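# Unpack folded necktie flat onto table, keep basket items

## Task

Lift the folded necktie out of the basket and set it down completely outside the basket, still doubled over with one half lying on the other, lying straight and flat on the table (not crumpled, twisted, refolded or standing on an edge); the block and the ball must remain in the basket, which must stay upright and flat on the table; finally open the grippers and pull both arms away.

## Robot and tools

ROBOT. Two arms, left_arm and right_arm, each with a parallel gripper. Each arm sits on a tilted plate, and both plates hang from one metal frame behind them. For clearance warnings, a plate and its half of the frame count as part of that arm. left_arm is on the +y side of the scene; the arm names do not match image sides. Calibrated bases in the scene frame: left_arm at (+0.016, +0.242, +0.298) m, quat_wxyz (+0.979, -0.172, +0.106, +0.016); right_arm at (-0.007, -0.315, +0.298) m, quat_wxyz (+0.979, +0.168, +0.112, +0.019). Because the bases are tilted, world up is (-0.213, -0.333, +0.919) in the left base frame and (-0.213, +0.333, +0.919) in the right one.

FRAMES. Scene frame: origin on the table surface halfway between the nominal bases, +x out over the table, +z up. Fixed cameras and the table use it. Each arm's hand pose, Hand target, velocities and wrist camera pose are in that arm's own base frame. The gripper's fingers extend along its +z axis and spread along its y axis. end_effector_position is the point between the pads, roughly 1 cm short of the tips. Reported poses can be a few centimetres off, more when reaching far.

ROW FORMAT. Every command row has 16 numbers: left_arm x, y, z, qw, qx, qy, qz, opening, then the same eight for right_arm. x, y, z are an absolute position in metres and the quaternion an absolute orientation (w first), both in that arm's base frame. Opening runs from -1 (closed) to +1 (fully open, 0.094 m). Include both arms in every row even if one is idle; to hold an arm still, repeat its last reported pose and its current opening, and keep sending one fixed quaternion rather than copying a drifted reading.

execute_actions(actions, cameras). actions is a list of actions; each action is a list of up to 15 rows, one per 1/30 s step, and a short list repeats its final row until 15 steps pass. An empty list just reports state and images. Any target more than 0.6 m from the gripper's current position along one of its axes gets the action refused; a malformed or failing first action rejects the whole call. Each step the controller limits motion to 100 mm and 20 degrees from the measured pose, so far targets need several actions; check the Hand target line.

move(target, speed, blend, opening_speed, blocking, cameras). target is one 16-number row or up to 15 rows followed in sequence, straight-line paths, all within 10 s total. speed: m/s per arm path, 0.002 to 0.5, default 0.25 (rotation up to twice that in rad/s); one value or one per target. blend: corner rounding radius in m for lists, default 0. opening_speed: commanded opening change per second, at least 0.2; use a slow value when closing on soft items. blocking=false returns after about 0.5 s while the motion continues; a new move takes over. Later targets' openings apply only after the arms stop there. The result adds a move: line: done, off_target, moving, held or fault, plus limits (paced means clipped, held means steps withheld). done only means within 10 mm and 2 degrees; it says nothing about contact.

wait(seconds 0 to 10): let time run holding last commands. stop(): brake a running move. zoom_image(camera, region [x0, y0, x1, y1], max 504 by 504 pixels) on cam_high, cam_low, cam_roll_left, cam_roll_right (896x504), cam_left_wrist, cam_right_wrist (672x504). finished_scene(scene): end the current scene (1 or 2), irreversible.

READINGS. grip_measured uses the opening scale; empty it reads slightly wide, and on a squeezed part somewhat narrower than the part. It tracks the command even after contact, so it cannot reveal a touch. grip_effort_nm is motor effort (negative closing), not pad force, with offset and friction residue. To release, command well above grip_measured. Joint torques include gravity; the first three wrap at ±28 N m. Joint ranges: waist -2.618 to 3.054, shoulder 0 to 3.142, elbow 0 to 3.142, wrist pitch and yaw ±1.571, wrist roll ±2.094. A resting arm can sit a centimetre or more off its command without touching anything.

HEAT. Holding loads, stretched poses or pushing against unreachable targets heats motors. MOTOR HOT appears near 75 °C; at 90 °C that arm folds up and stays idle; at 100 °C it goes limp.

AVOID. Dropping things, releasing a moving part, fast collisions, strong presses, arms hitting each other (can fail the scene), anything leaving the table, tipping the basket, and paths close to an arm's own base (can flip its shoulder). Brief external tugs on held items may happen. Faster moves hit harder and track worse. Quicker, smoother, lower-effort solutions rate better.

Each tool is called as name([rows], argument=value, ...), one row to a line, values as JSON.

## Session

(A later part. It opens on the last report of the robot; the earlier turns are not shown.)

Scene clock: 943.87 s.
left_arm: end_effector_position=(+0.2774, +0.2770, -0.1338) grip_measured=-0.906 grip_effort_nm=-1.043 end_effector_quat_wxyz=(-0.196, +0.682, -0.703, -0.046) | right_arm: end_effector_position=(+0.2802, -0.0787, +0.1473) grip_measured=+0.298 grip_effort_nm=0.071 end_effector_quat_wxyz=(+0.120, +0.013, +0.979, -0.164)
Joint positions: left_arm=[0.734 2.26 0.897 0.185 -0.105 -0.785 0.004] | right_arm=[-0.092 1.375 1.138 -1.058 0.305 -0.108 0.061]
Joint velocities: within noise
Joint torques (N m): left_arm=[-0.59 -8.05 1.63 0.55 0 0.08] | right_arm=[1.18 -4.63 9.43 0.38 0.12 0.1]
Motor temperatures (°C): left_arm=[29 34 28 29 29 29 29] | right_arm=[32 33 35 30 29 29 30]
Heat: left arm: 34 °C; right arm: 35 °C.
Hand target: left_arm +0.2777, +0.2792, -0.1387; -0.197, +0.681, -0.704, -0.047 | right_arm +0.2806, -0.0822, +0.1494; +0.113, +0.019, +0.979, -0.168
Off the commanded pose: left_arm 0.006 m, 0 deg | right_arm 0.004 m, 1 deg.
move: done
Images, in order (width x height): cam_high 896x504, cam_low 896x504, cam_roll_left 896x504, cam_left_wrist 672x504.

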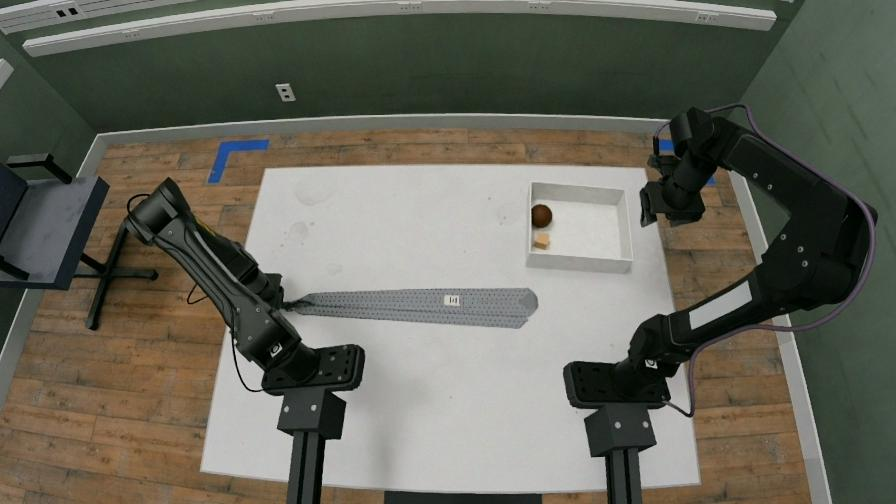

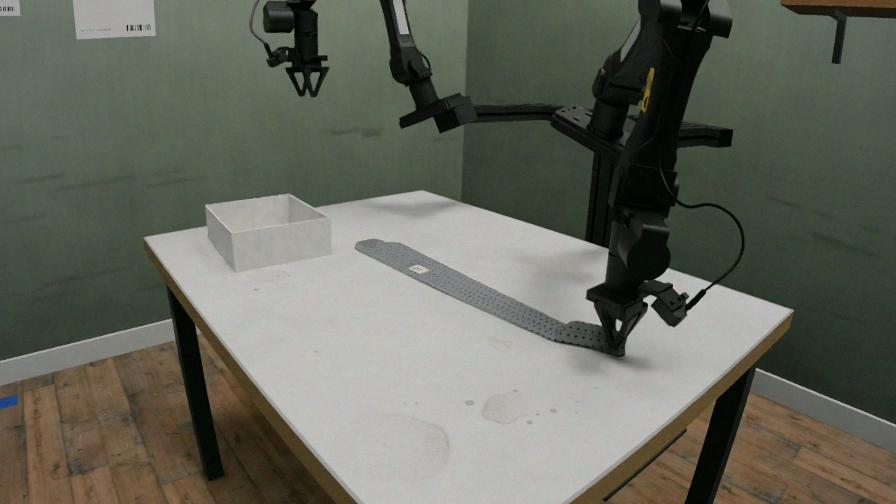

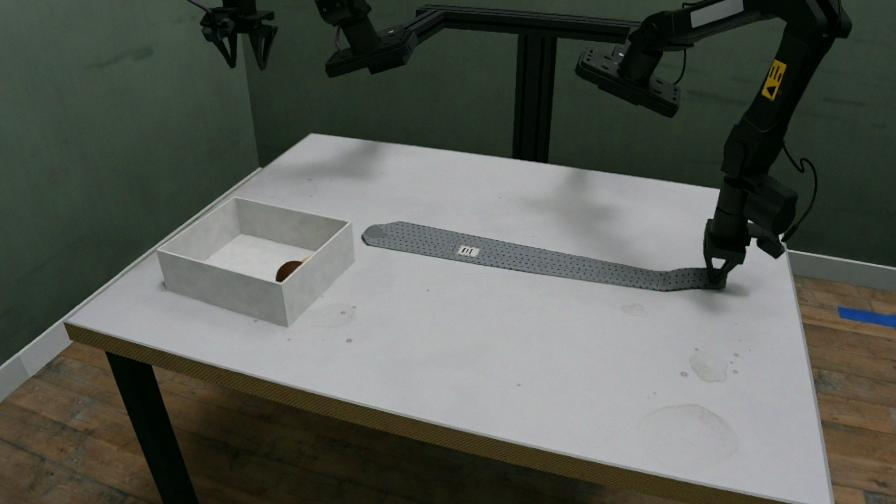

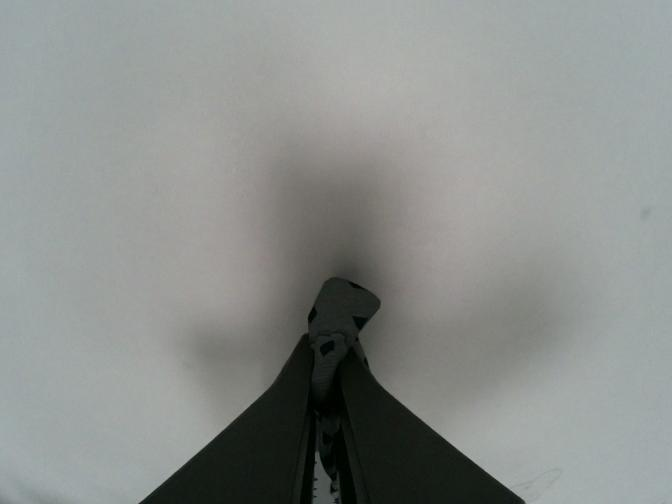

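move([
  [0.266,0.2798,-0.0816,0.1966,-0.6809,0.7036,0.0467,-1.0,0.2806,-0.0822,0.1493,0.112,0.019,0.979,-0.168,0.3],
  [0.2777,0.2981,-0.1321,0.1966,-0.6809,0.7036,0.0467,-1.0,0.2806,-0.0822,0.1493,0.112,0.019,0.979,-0.168,0.3],
], speed=0.08, cameras=["cam_high","cam_low","cam_roll_left","cam_left_wrist"])

zoom_image(camera="cam_low", region=[450, 200, 700, 400])

zoom_image(camera="cam_high", region=[250, 250, 410, 360])

Scene clock: 960.63 s.
left_arm: end_effector_position=(+0.2736, +0.2928, -0.1282) grip_measured=-0.906 grip_effort_nm=-1.048 end_effector_quat_wxyz=(-0.188, +0.683, -0.704, -0.049) | right_arm: end_effector_position=(+0.2802, -0.0787, +0.1473) grip_measured=+0.298 grip_effort_nm=0.066 end_effector_quat_wxyz=(+0.120, +0.013, +0.979, -0.164)
Joint positions: left_arm=[0.775 2.257 0.948 0.117 -0.095 -0.748 0.004] | right_arm=[-0.092 1.375 1.138 -1.058 0.305 -0.108 0.061]
Joint velocities: within noise
Joint torques (N m): left_arm=[-0.39 -8.17 2.4 0.66 0.05 0.09] | right_arm=[1.18 -4.63 9.42 0.38 0.12 0.1]
Motor temperatures (°C): left_arm=[29 34 28 29 29 29 30] | right_arm=[32 33 35 30 29 29 30]
Heat: left arm: 34 °C; right arm: 35 °C.
Hand target: left_arm +0.2775, +0.2979, -0.1319; -0.197, +0.681, -0.704, -0.047 | right_arm +0.2806, -0.0822, +0.1494; +0.113, +0.019, +0.979, -0.168
Off the commanded pose: left_arm 0.008 m, 1 deg | right_arm 0.004 m, 1 deg.
move: done
Images, in order (width x height): cam_high 896x504, cam_low 896x504, cam_roll_left 896x504, cam_left_wrist 672x504.

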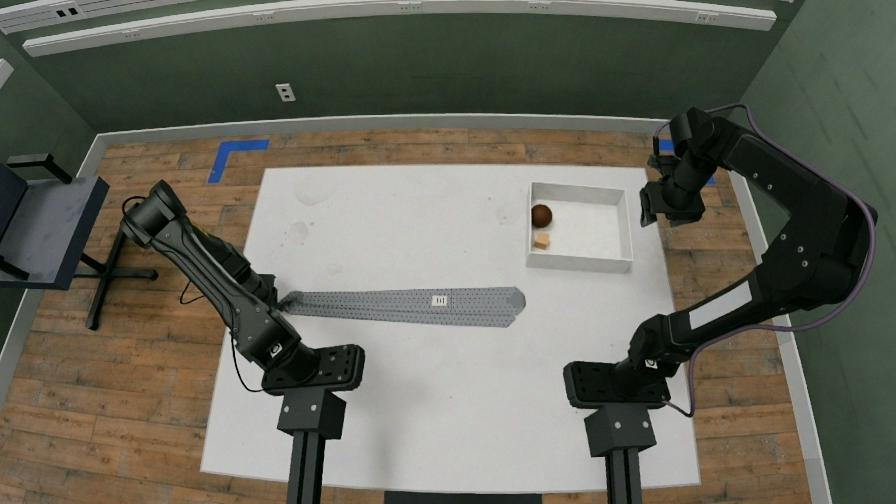

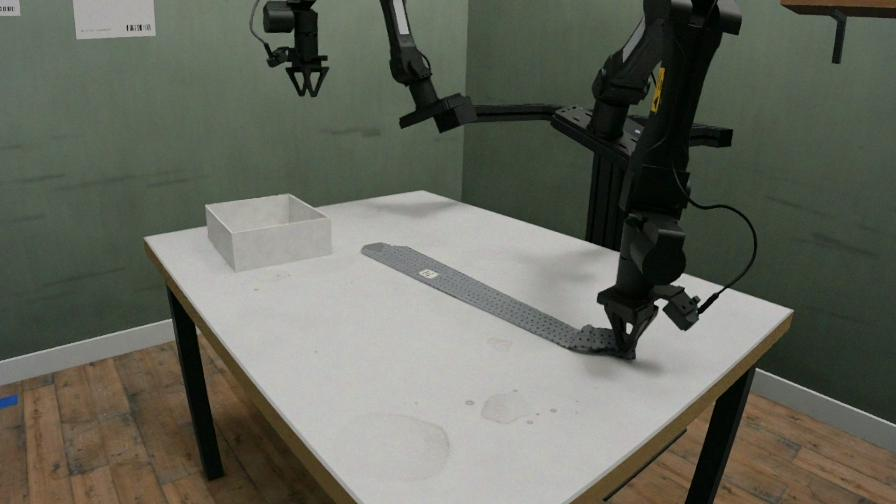

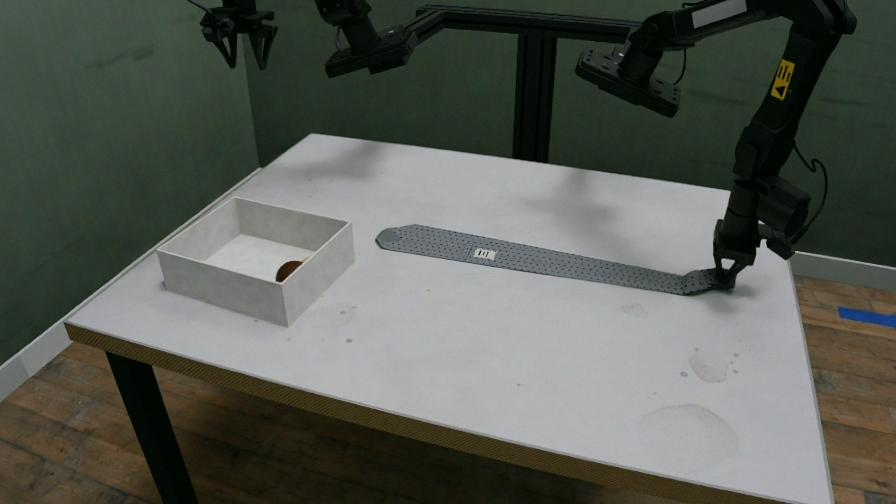

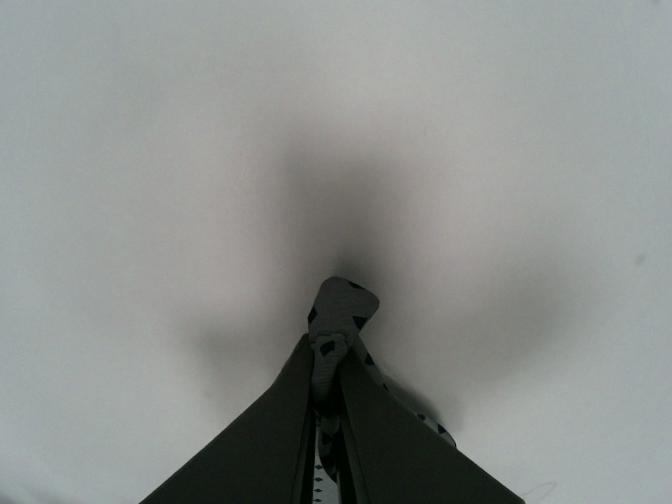

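Scaled by 2.016.

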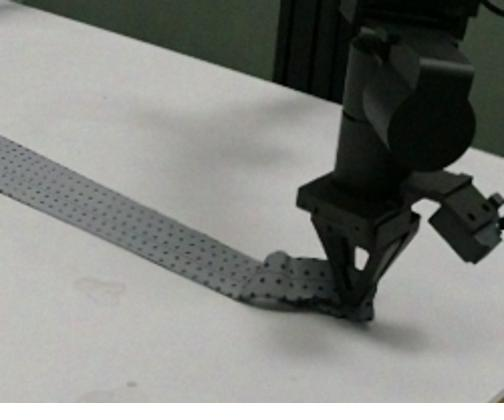

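Scaled by 3.150.

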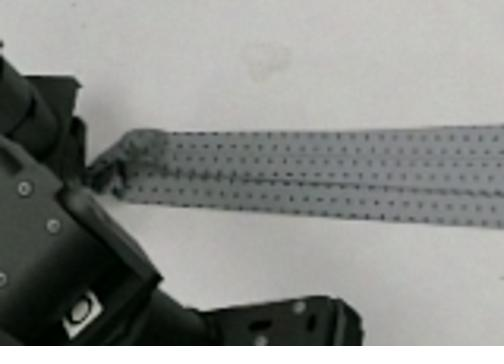

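move(target=[0.2777,0.2981,-0.1321,0.1966,-0.6809,0.7036,0.0467,-1.0,0.2855,0.0853,-0.0715,-0.0393,-0.6793,0.7057,-0.1979,0.6], speed=0.2, cameras=["cam_high","cam_right_wrist"])

zoom_image(camera="cam_right_wrist", region=[150, 100, 500, 400])

Scene clock: 980.17 s.
left_arm: end_effector_position=(+0.2736, +0.2928, -0.1282) grip_measured=-0.906 grip_effort_nm=-1.043 end_effector_quat_wxyz=(-0.188, +0.683, -0.704, -0.049) | right_arm: end_effector_position=(+0.2791, +0.0787, -0.0694) grip_measured=+0.598 grip_effort_nm=0.076 end_effector_quat_wxyz=(+0.046, +0.673, -0.713, +0.193)
Joint positions: left_arm=[0.775 2.257 0.948 0.117 -0.095 -0.747 0.004] | right_arm=[0.512 1.971 0.837 -0.432 0.399 -1.002 0.075]
Joint velocities: within noise
Joint torques (N m): left_arm=[-0.34 -8.18 2.3 0.64 0.05 0.09] | right_arm=[4.16 -5.38 6.22 0.64 0.08 -0.06]
Motor temperatures (°C): left_arm=[29 35 28 29 29 29 31] | right_arm=[32 33 35 30 29 29 30]
Heat: left arm: 35 °C; right arm: 35 °C.
Hand target: left_arm +0.2775, +0.2979, -0.1319; -0.197, +0.681, -0.704, -0.047 | right_arm +0.2853, +0.0853, -0.0712; +0.039, +0.679, -0.706, +0.198
Off the commanded pose: left_arm 0.008 m, 1 deg | right_arm 0.009 m, 1 deg.
move: done
Images, in order (width x height): cam_high 896x504, cam_right_wrist 672x504.

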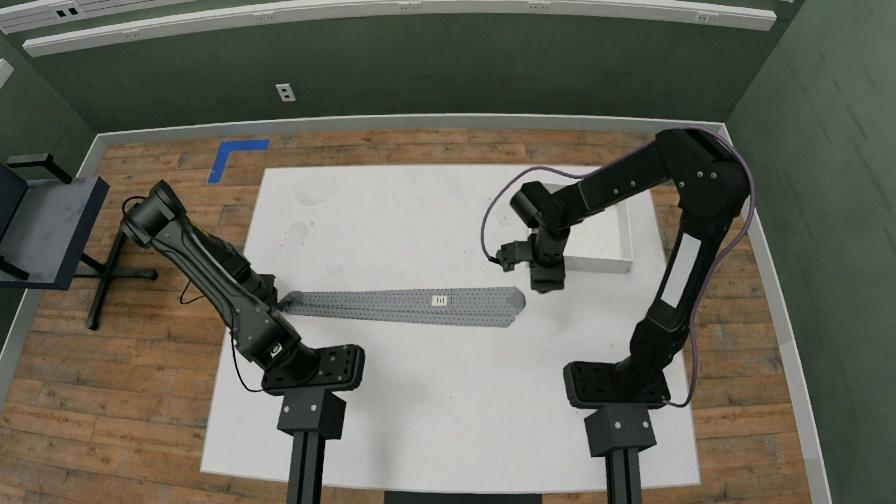

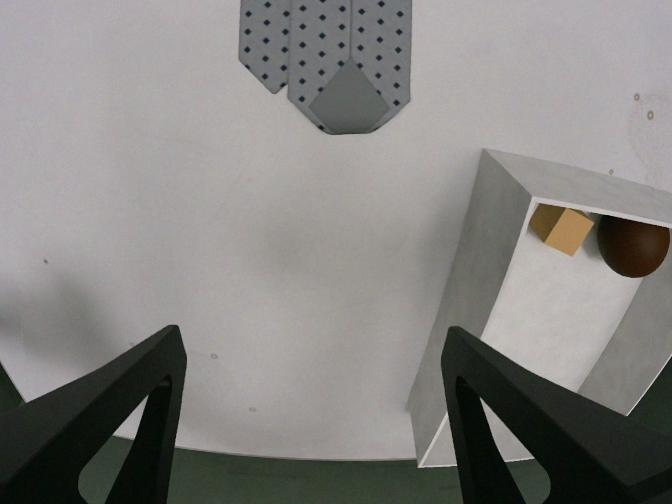

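Scaled by 1.440 from the camera's 672x504 image, which has a finer 960x720 frame.

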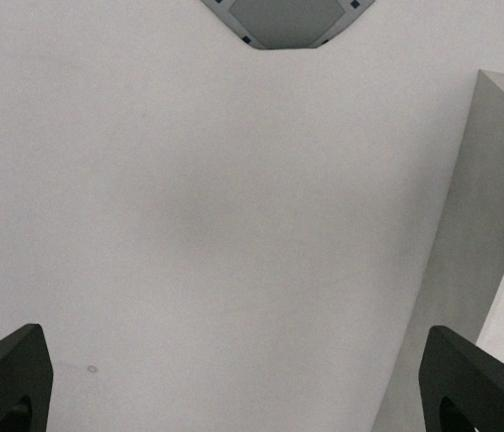

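move(target=[0.2777,0.2981,-0.1321,0.1966,-0.6809,0.7036,0.0467,-1.0,0.3094,0.1113,-0.2059,-0.0393,-0.6793,0.7057,-0.1979,1.0], speed=0.12, cameras=["cam_high","cam_roll_right","cam_roll_left","cam_right_wrist"])

zoom_image(camera="cam_roll_left", region=[320, 130, 520, 300])

Scene clock: 1000.30 s.
left_arm: end_effector_position=(+0.2736, +0.2928, -0.1282) grip_measured=-0.906 grip_effort_nm=-1.038 end_effector_quat_wxyz=(-0.188, +0.683, -0.704, -0.049) | right_arm: end_effector_position=(+0.3094, +0.1062, -0.1996) grip_measured=+0.998 grip_effort_nm=0.085 end_effector_quat_wxyz=(+0.042, +0.677, -0.709, +0.194)
Joint positions: left_arm=[0.775 2.257 0.948 0.117 -0.095 -0.747 0.004] | right_arm=[0.541 2.52 1.053 -0.101 0.399 -0.983 0.094]
Joint velocities: within noise
Joint torques (N m): left_arm=[-0.39 -8.17 2.3 0.64 0.06 0.1] | right_arm=[5.27 -6.91 3.84 0.67 0.07 0.1]
Motor temperatures (°C): left_arm=[29 36 28 29 29 29 31] | right_arm=[32 33 35 30 29 29 30]
Heat: left arm: 36 °C; right arm: 35 °C.
Hand target: left_arm +0.2775, +0.2979, -0.1319; -0.197, +0.681, -0.704, -0.047 | right_arm +0.3092, +0.1112, -0.2057; +0.039, +0.679, -0.706, +0.198
Off the commanded pose: left_arm 0.008 m, 1 deg | right_arm 0.008 m, 1 deg.
move: done
Images, in order (width x height): cam_high 896x504, cam_roll_left 896x504, cam_roll_right 896x504, cam_right_wrist 672x504.

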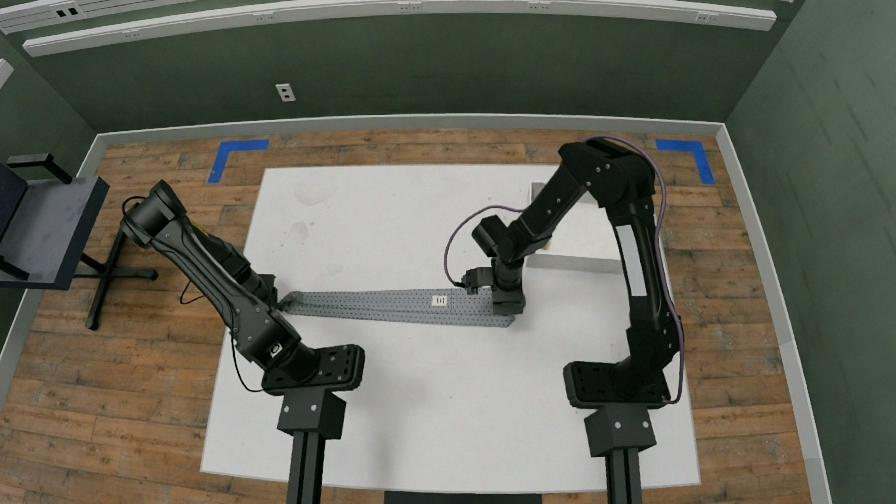

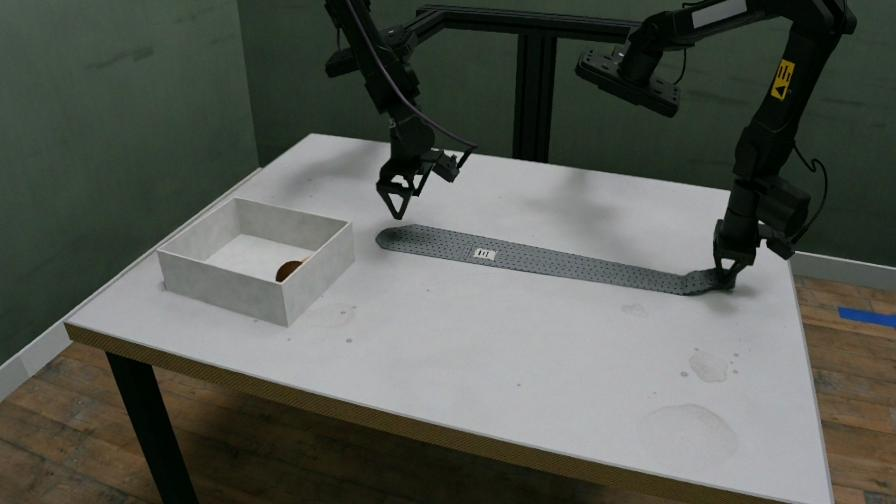

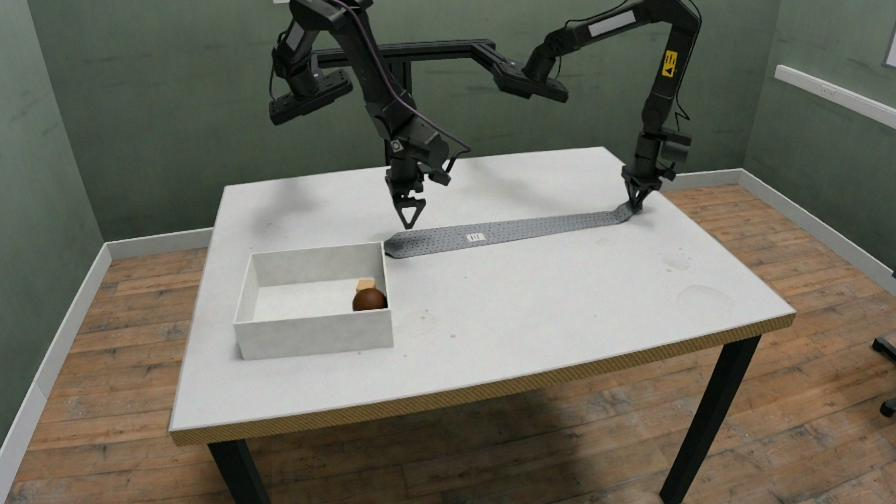

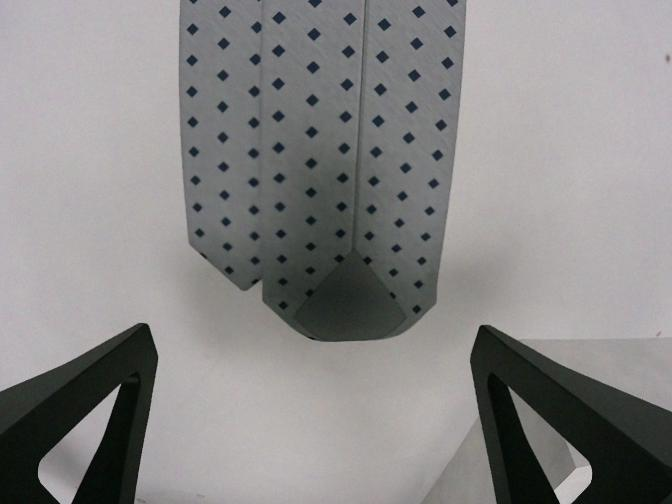

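Scaled by 2.520.

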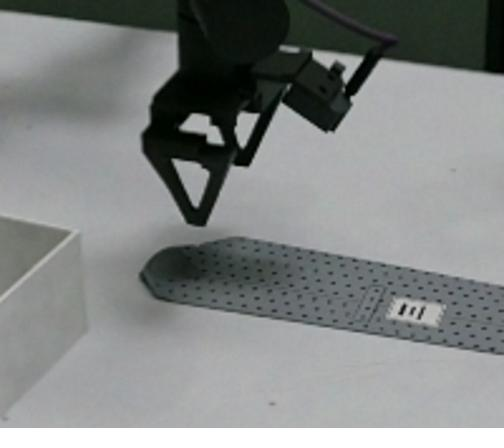

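move(target=[0.2777,0.2981,-0.1321,0.1966,-0.6809,0.7036,0.0467,-1.0,0.3518,0.0966,-0.2386,-0.0393,-0.6793,0.7057,-0.1979,0.0], speed=0.1, cameras=["cam_high","cam_roll_right","cam_roll_left","cam_right_wrist"])

zoom_image(camera="cam_roll_left", region=[320, 130, 520, 300])

Scene clock: 1036.07 s.
left_arm: end_effector_position=(+0.2736, +0.2928, -0.1282) grip_measured=-0.906 grip_effort_nm=-1.043 end_effector_quat_wxyz=(-0.188, +0.683, -0.704, -0.049) | right_arm: end_effector_position=(+0.3528, +0.1001, -0.2298) grip_measured=+0.002 grip_effort_nm=-0.129 end_effector_quat_wxyz=(+0.034, +0.678, -0.707, +0.197)
Joint positions: left_arm=[0.775 2.257 0.948 0.117 -0.095 -0.747 0.004] | right_arm=[0.464 2.669 1.234 -0.082 0.4 -1.076 0.047]
Joint velocities: within noise
Joint torques (N m): left_arm=[-0.43 -8.17 2.26 0.64 0.06 0.1] | right_arm=[3.93 -7.32 3.9 0.65 0.05 -0.06]
Motor temperatures (°C): left_arm=[29 36 28 29 29 29 31] | right_arm=[33 34 35 30 29 29 30]
Heat: left arm: 36 °C; right arm: 35 °C.
Hand target: left_arm +0.2775, +0.2979, -0.1319; -0.197, +0.681, -0.704, -0.047 | right_arm +0.3517, +0.0966, -0.2383; +0.039, +0.679, -0.706, +0.198
Off the commanded pose: left_arm 0.008 m, 1 deg | right_arm 0.009 m, 1 deg.
move: done
Images, in order (width x height): cam_high 896x504, cam_roll_left 896x504, cam_roll_right 896x504, cam_right_wrist 672x504.

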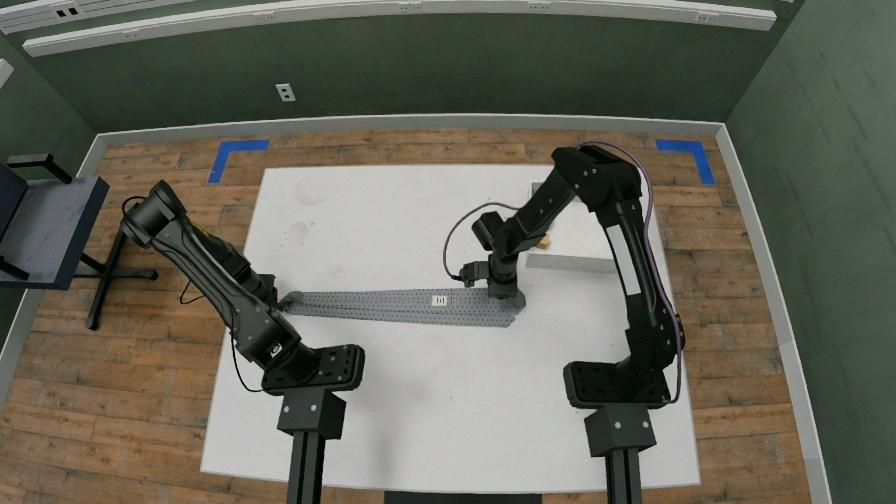

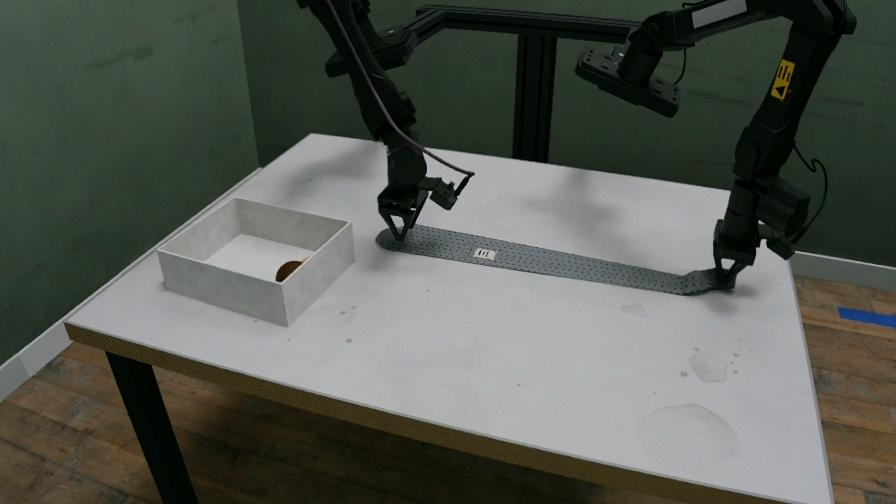

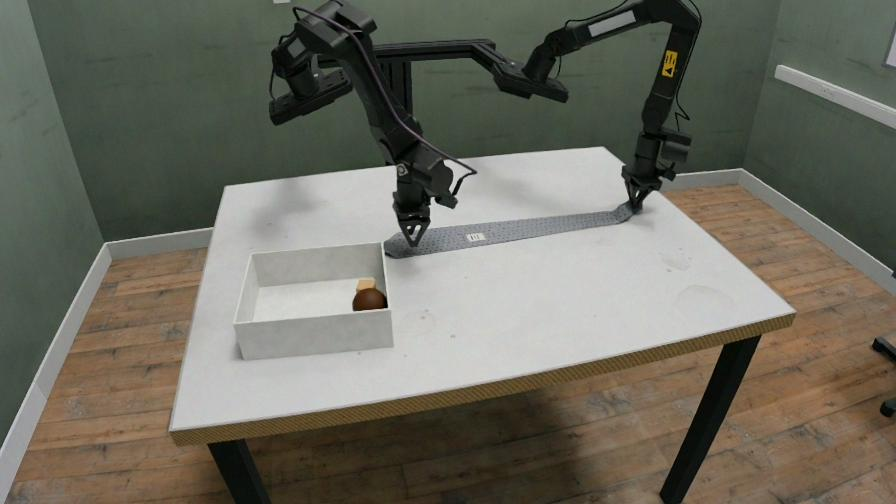

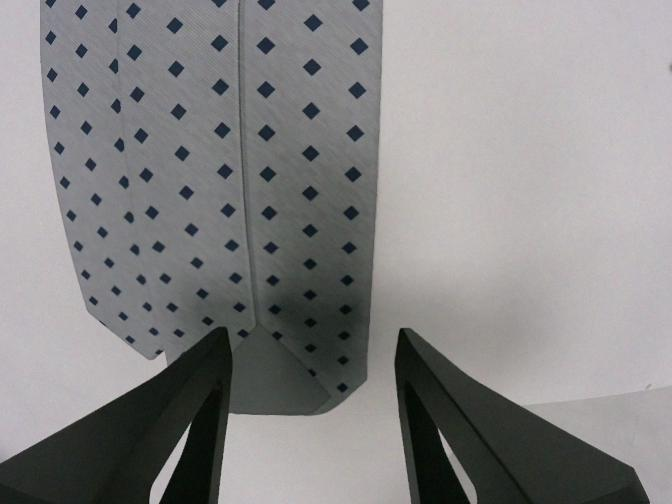

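Scaled by 2.520.

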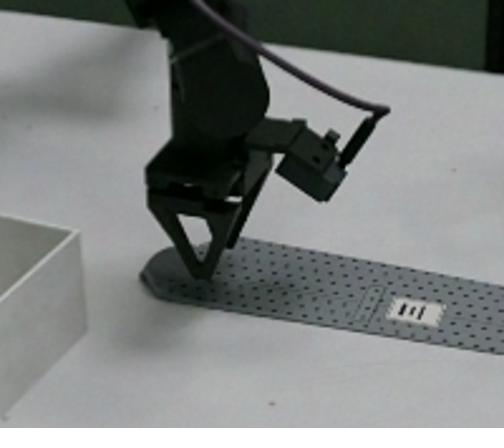

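move([
  [0.2777,0.2981,-0.1321,0.1966,-0.6809,0.7036,0.0467,-1.0,0.3568,0.0889,-0.2594,-0.0393,-0.6793,0.7057,-0.1979,0.0],
  [0.2777,0.2981,-0.1321,0.1966,-0.6809,0.7036,0.0467,-1.0,0.3568,0.0889,-0.2594,-0.0393,-0.6793,0.7057,-0.1979,-1.0],
], speed=0.06, opening_speed=0.8, cameras=["cam_high","cam_roll_right","cam_roll_left","cam_right_wrist"])

zoom_image(camera="cam_roll_left", region=[320, 130, 520, 300])

Scene clock: 1046.27 s.
left_arm: end_effector_position=(+0.2736, +0.2928, -0.1282) grip_measured=-0.906 grip_effort_nm=-1.038 end_effector_quat_wxyz=(-0.188, +0.683, -0.704, -0.049) | right_arm: end_effector_position=(+0.3574, +0.0932, -0.2507) grip_measured=-0.994 grip_effort_nm=-0.335 end_effector_quat_wxyz=(+0.036, +0.680, -0.705, +0.197)
Joint positions: left_arm=[0.775 2.257 0.948 0.117 -0.095 -0.747 0.004] | right_arm=[0.441 2.745 1.279 -0.044 0.4 -1.105 0]
Joint velocities: within noise
Joint torques (N m): left_arm=[-0.38 -8.18 2.28 0.66 0.06 0.1] | right_arm=[3.78 -7.45 3.56 0.69 0.03 -0.06]
Motor temperatures (°C): left_arm=[29 36 28 29 29 29 31] | right_arm=[33 34 35 30 29 29 30]
Heat: left arm: 36 °C; right arm: 35 °C.
Hand target: left_arm +0.2775, +0.2979, -0.1319; -0.197, +0.681, -0.704, -0.047 | right_arm +0.3566, +0.0889, -0.2591; +0.039, +0.679, -0.706, +0.198
Off the commanded pose: left_arm 0.008 m, 1 deg | right_arm 0.010 m, 0 deg.
move: done
Images, in order (width x height): cam_high 896x504, cam_roll_left 896x504, cam_roll_right 896x504, cam_right_wrist 672x504.

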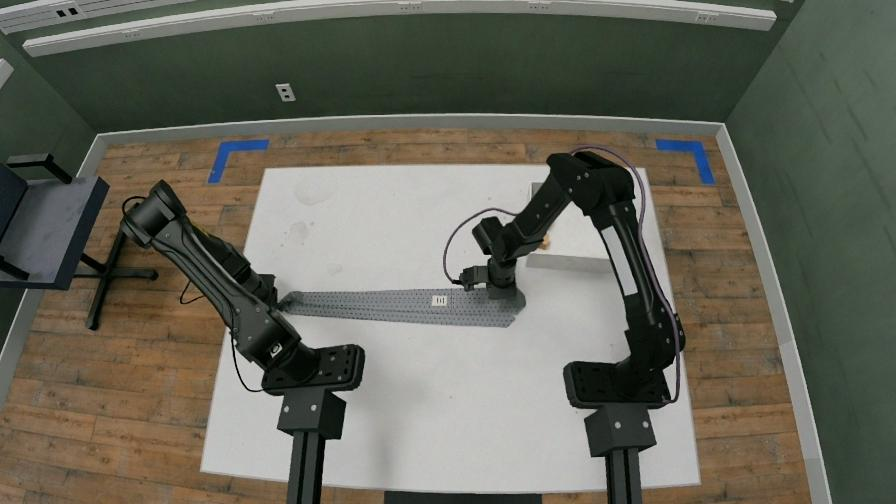

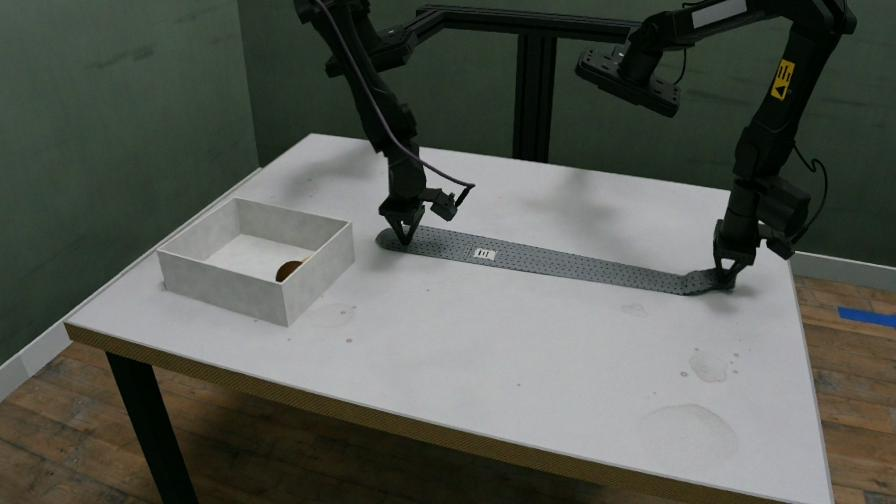

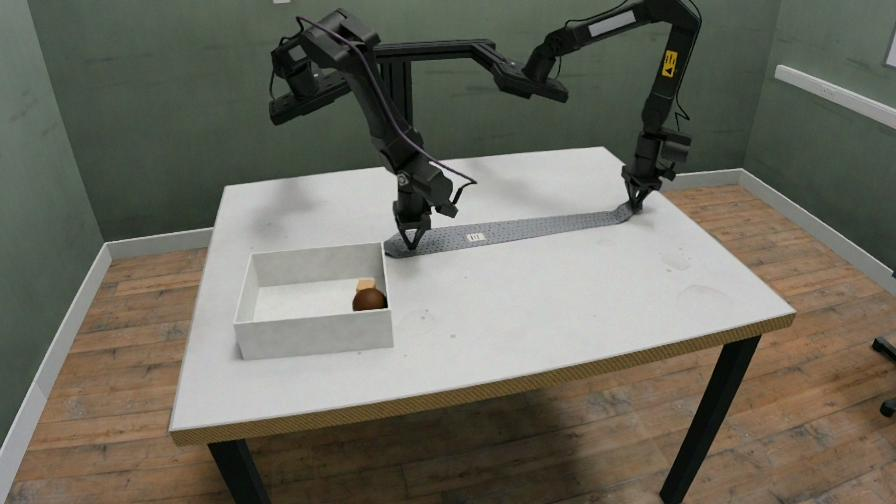

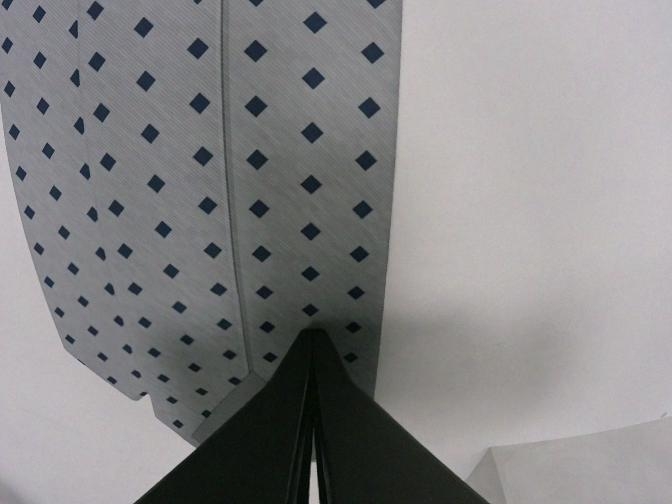

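Scaled by 2.520.

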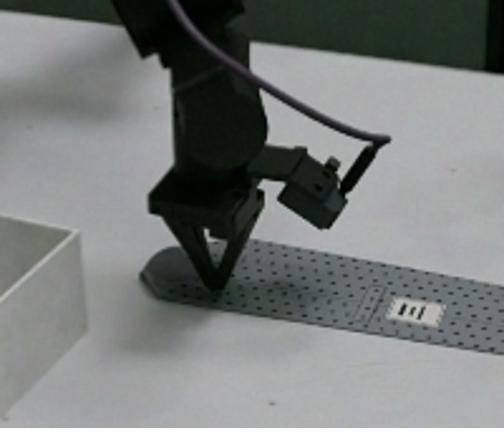

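move([
  [0.2777,0.2981,-0.1321,0.1966,-0.6809,0.7036,0.0467,-1.0,0.3546,0.0929,-0.2484,-0.0393,-0.6793,0.7057,-0.1979,0.1],
  [0.2777,0.2981,-0.1321,0.1966,-0.6809,0.7036,0.0467,-1.0,0.3596,0.0839,-0.2724,-0.0393,-0.6793,0.7057,-0.1979,0.1],
  [0.2777,0.2981,-0.1321,0.1966,-0.6809,0.7036,0.0467,-1.0,0.3596,0.0839,-0.2724,-0.0393,-0.6793,0.7057,-0.1979,-1.0],
], speed=0.05, opening_speed=0.8, cameras=["cam_roll_left","cam_right_wrist"])

zoom_image(camera="cam_roll_left", region=[320, 130, 520, 300])

Scene clock: 1059.17 s.
left_arm: end_effector_position=(+0.2736, +0.2928, -0.1282) grip_measured=-0.906 grip_effort_nm=-1.038 end_effector_quat_wxyz=(-0.188, +0.683, -0.704, -0.049) | right_arm: end_effector_position=(+0.3674, +0.0945, -0.2549) grip_measured=-0.994 grip_effort_nm=-0.339 end_effector_quat_wxyz=(+0.028, +0.681, -0.703, +0.203)
Joint positions: left_arm=[0.775 2.257 0.948 0.117 -0.095 -0.747 0.004] | right_arm=[0.435 2.768 1.31 -0.027 0.405 -1.122 0]
Joint velocities: within noise
Joint torques (N m): left_arm=[-0.39 -8.18 2.29 0.65 0.05 0.1] | right_arm=[3.18 -6.06 3.06 0.8 -0.04 -0.05]
Motor temperatures (°C): left_arm=[29 36 28 29 29 29 31] | right_arm=[33 34 34 30 29 29 30]
Heat: left arm: 36 °C; right arm: 34 °C.
Hand target: left_arm +0.2775, +0.2979, -0.1319; -0.197, +0.681, -0.704, -0.047 | right_arm +0.3587, +0.0840, -0.2712; +0.039, +0.679, -0.706, +0.198
Off the commanded pose: left_arm 0.008 m, 1 deg | right_arm 0.022 m, 2 deg.
move: off_target (right_arm); target 3's new opening was sent with right_arm's hand 0.018 m and 1 deg from that target
Images, in order (width x height): cam_roll_left 896x504, cam_right_wrist 672x504.

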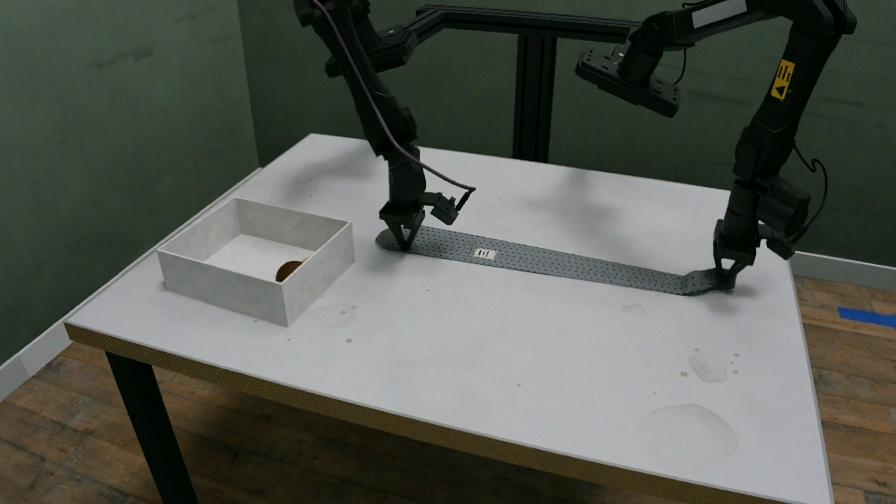

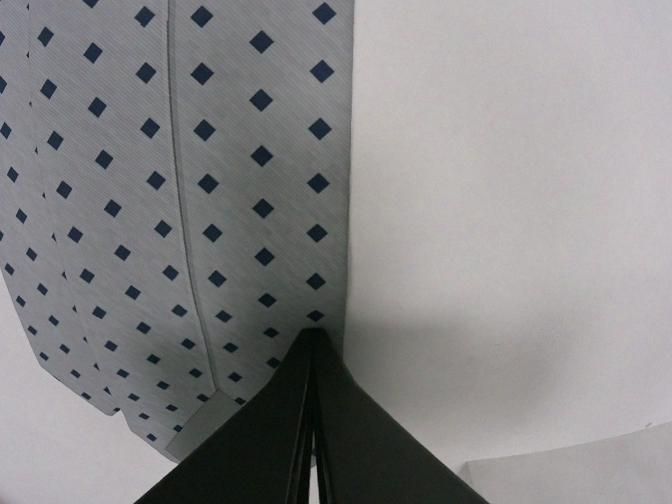

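Scaled by 2.520.

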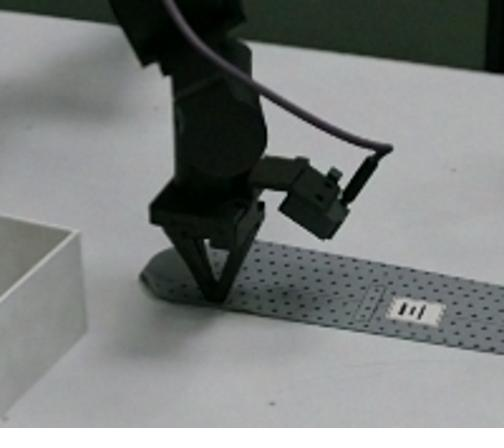

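move([
  [0.2777,0.2981,-0.1321,0.1966,-0.6809,0.7036,0.0467,-1.0,0.3145,0.0859,-0.2771,-0.0393,-0.6793,0.7057,-0.1979,-1.0],
], speed=0.05, cameras=["cam_roll_left","cam_right_wrist"])

zoom_image(camera="cam_roll_left", region=[320, 130, 520, 300])

Scene clock: 1067.67 s.
left_arm: end_effector_position=(+0.2736, +0.2928, -0.1282) grip_measured=-0.906 grip_effort_nm=-1.048 end_effector_quat_wxyz=(-0.188, +0.683, -0.704, -0.049) | right_arm: end_effector_position=(+0.3422, +0.0948, -0.2611) grip_measured=-0.994 grip_effort_nm=-0.335 end_effector_quat_wxyz=(+0.007, +0.672, -0.707, +0.221)
Joint positions: left_arm=[0.775 2.257 0.948 0.117 -0.095 -0.747 0.004] | right_arm=[0.478 2.765 1.172 0.14 0.43 -1.069 0]
Joint velocities: within noise
Joint torques (N m): left_arm=[-0.39 -8.2 2.3 0.63 0.06 0.09] | right_arm=[4.33 -6.6 0.2 0.47 -0.26 0.11]
Motor temperatures (°C): left_arm=[29 36 28 29 29 29 31] | right_arm=[33 34 34 30 29 29 30]
Heat: left arm: 36 °C; right arm: 34 °C.
Hand target: left_arm +0.2775, +0.2979, -0.1319; -0.197, +0.681, -0.704, -0.047 | right_arm +0.3145, +0.0856, -0.2755; +0.039, +0.679, -0.706, +0.198
Off the commanded pose: left_arm 0.008 m, 1 deg | right_arm 0.033 m, 5 deg.
move: off_target (right_arm)
Images, in order (width x height): cam_roll_left 896x504, cam_right_wrist 672x504.

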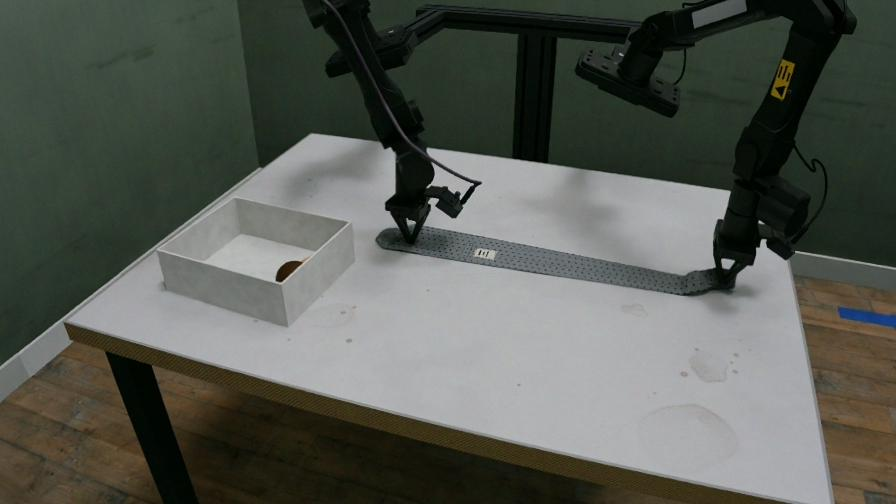

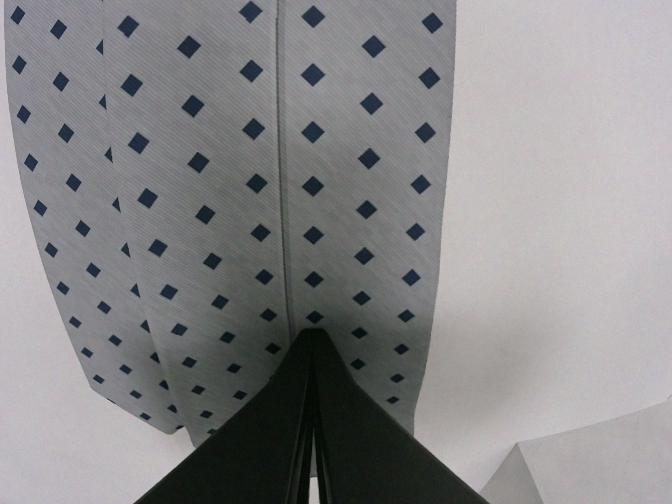

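Scaled by 2.520.

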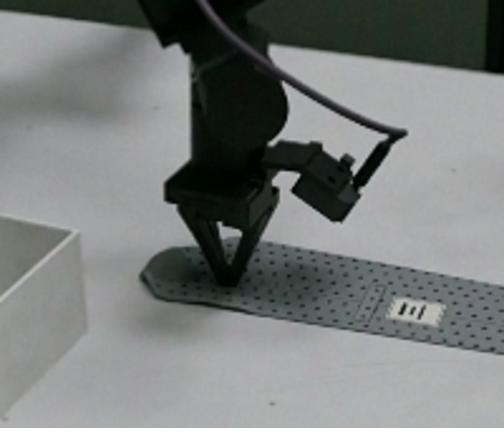

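move([
  [0.2777,0.2981,-0.1321,0.1966,-0.6809,0.7036,0.0467,-1.0,0.3294,0.1163,-0.2059,-0.0393,-0.6793,0.7057,-0.1979,-1.0],
  [0.2777,0.2981,-0.1321,0.1966,-0.6809,0.7036,0.0467,-1.0,0.3326,0.3188,-0.2758,-0.0393,-0.6793,0.7057,-0.1979,1.0],
], speed=0.15, cameras=["cam_high","cam_roll_left","cam_right_wrist"])

Scene clock: 1100.03 s.
left_arm: end_effector_position=(+0.2736, +0.2928, -0.1282) grip_measured=-0.906 grip_effort_nm=-1.038 end_effector_quat_wxyz=(-0.188, +0.683, -0.704, -0.049) | right_arm: end_effector_position=(+0.3453, +0.3217, -0.2618) grip_measured=+0.998 grip_effort_nm=0.081 end_effector_quat_wxyz=(+0.002, +0.678, -0.708, +0.196)
Joint positions: left_arm=[0.775 2.257 0.948 0.117 -0.095 -0.747 0.004] | right_arm=[0.892 3.098 2.186 -0.716 0.39 -0.624 0.094]
Joint velocities: within noise
Joint torques (N m): left_arm=[-0.42 -8.16 2.26 0.64 0.05 0.1] | right_arm=[6.11 -10.14 8.36 0.44 -0.15 0.09]
Motor temperatures (°C): left_arm=[29 36 28 29 29 29 32] | right_arm=[33 34 34 29 29 29 30]
Heat: left arm: 36 °C; right arm: 34 °C.
Hand target: left_arm +0.2775, +0.2979, -0.1319; -0.197, +0.681, -0.704, -0.047 | right_arm +0.3323, +0.3180, -0.2749; +0.021, +0.683, -0.704, +0.191
Off the commanded pose: left_arm 0.008 m, 1 deg | right_arm 0.019 m, 4 deg.
joint sent to its limit (right arm) — joint 2 (shoulder), upper limit. The joint targets still meet the commanded pose.
move: off_target (right_arm); target 2's new opening was sent with right_arm's hand 0.019 m and 4 deg from that target
Images, in order (width x height): cam_high 896x504, cam_roll_left 896x504, cam_right_wrist 672x504.

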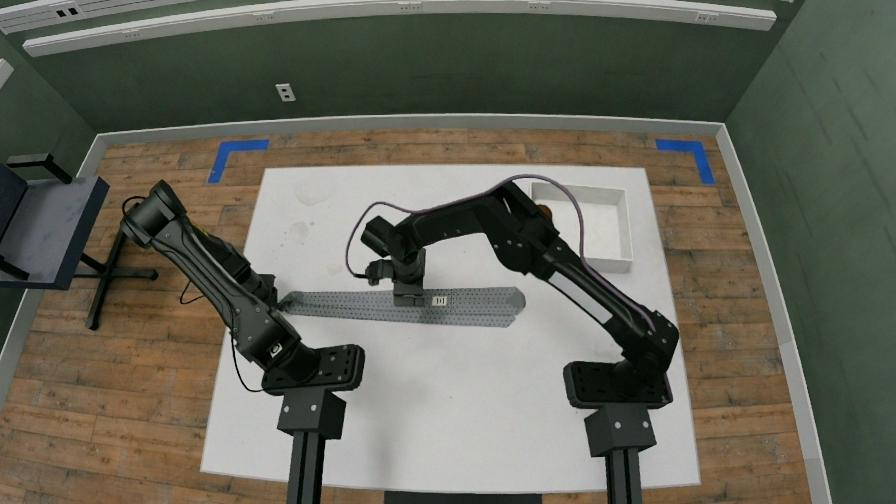

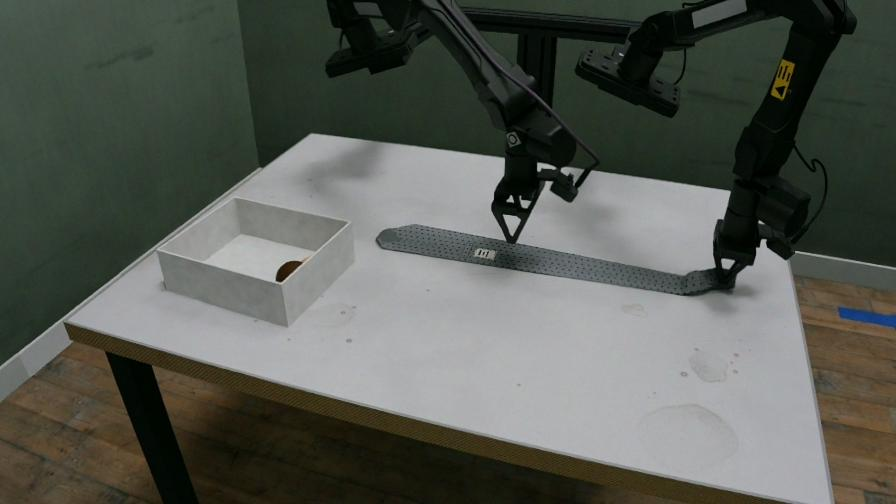

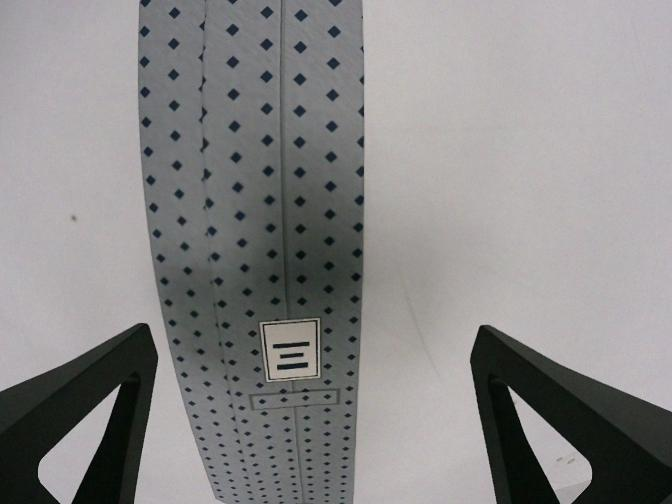

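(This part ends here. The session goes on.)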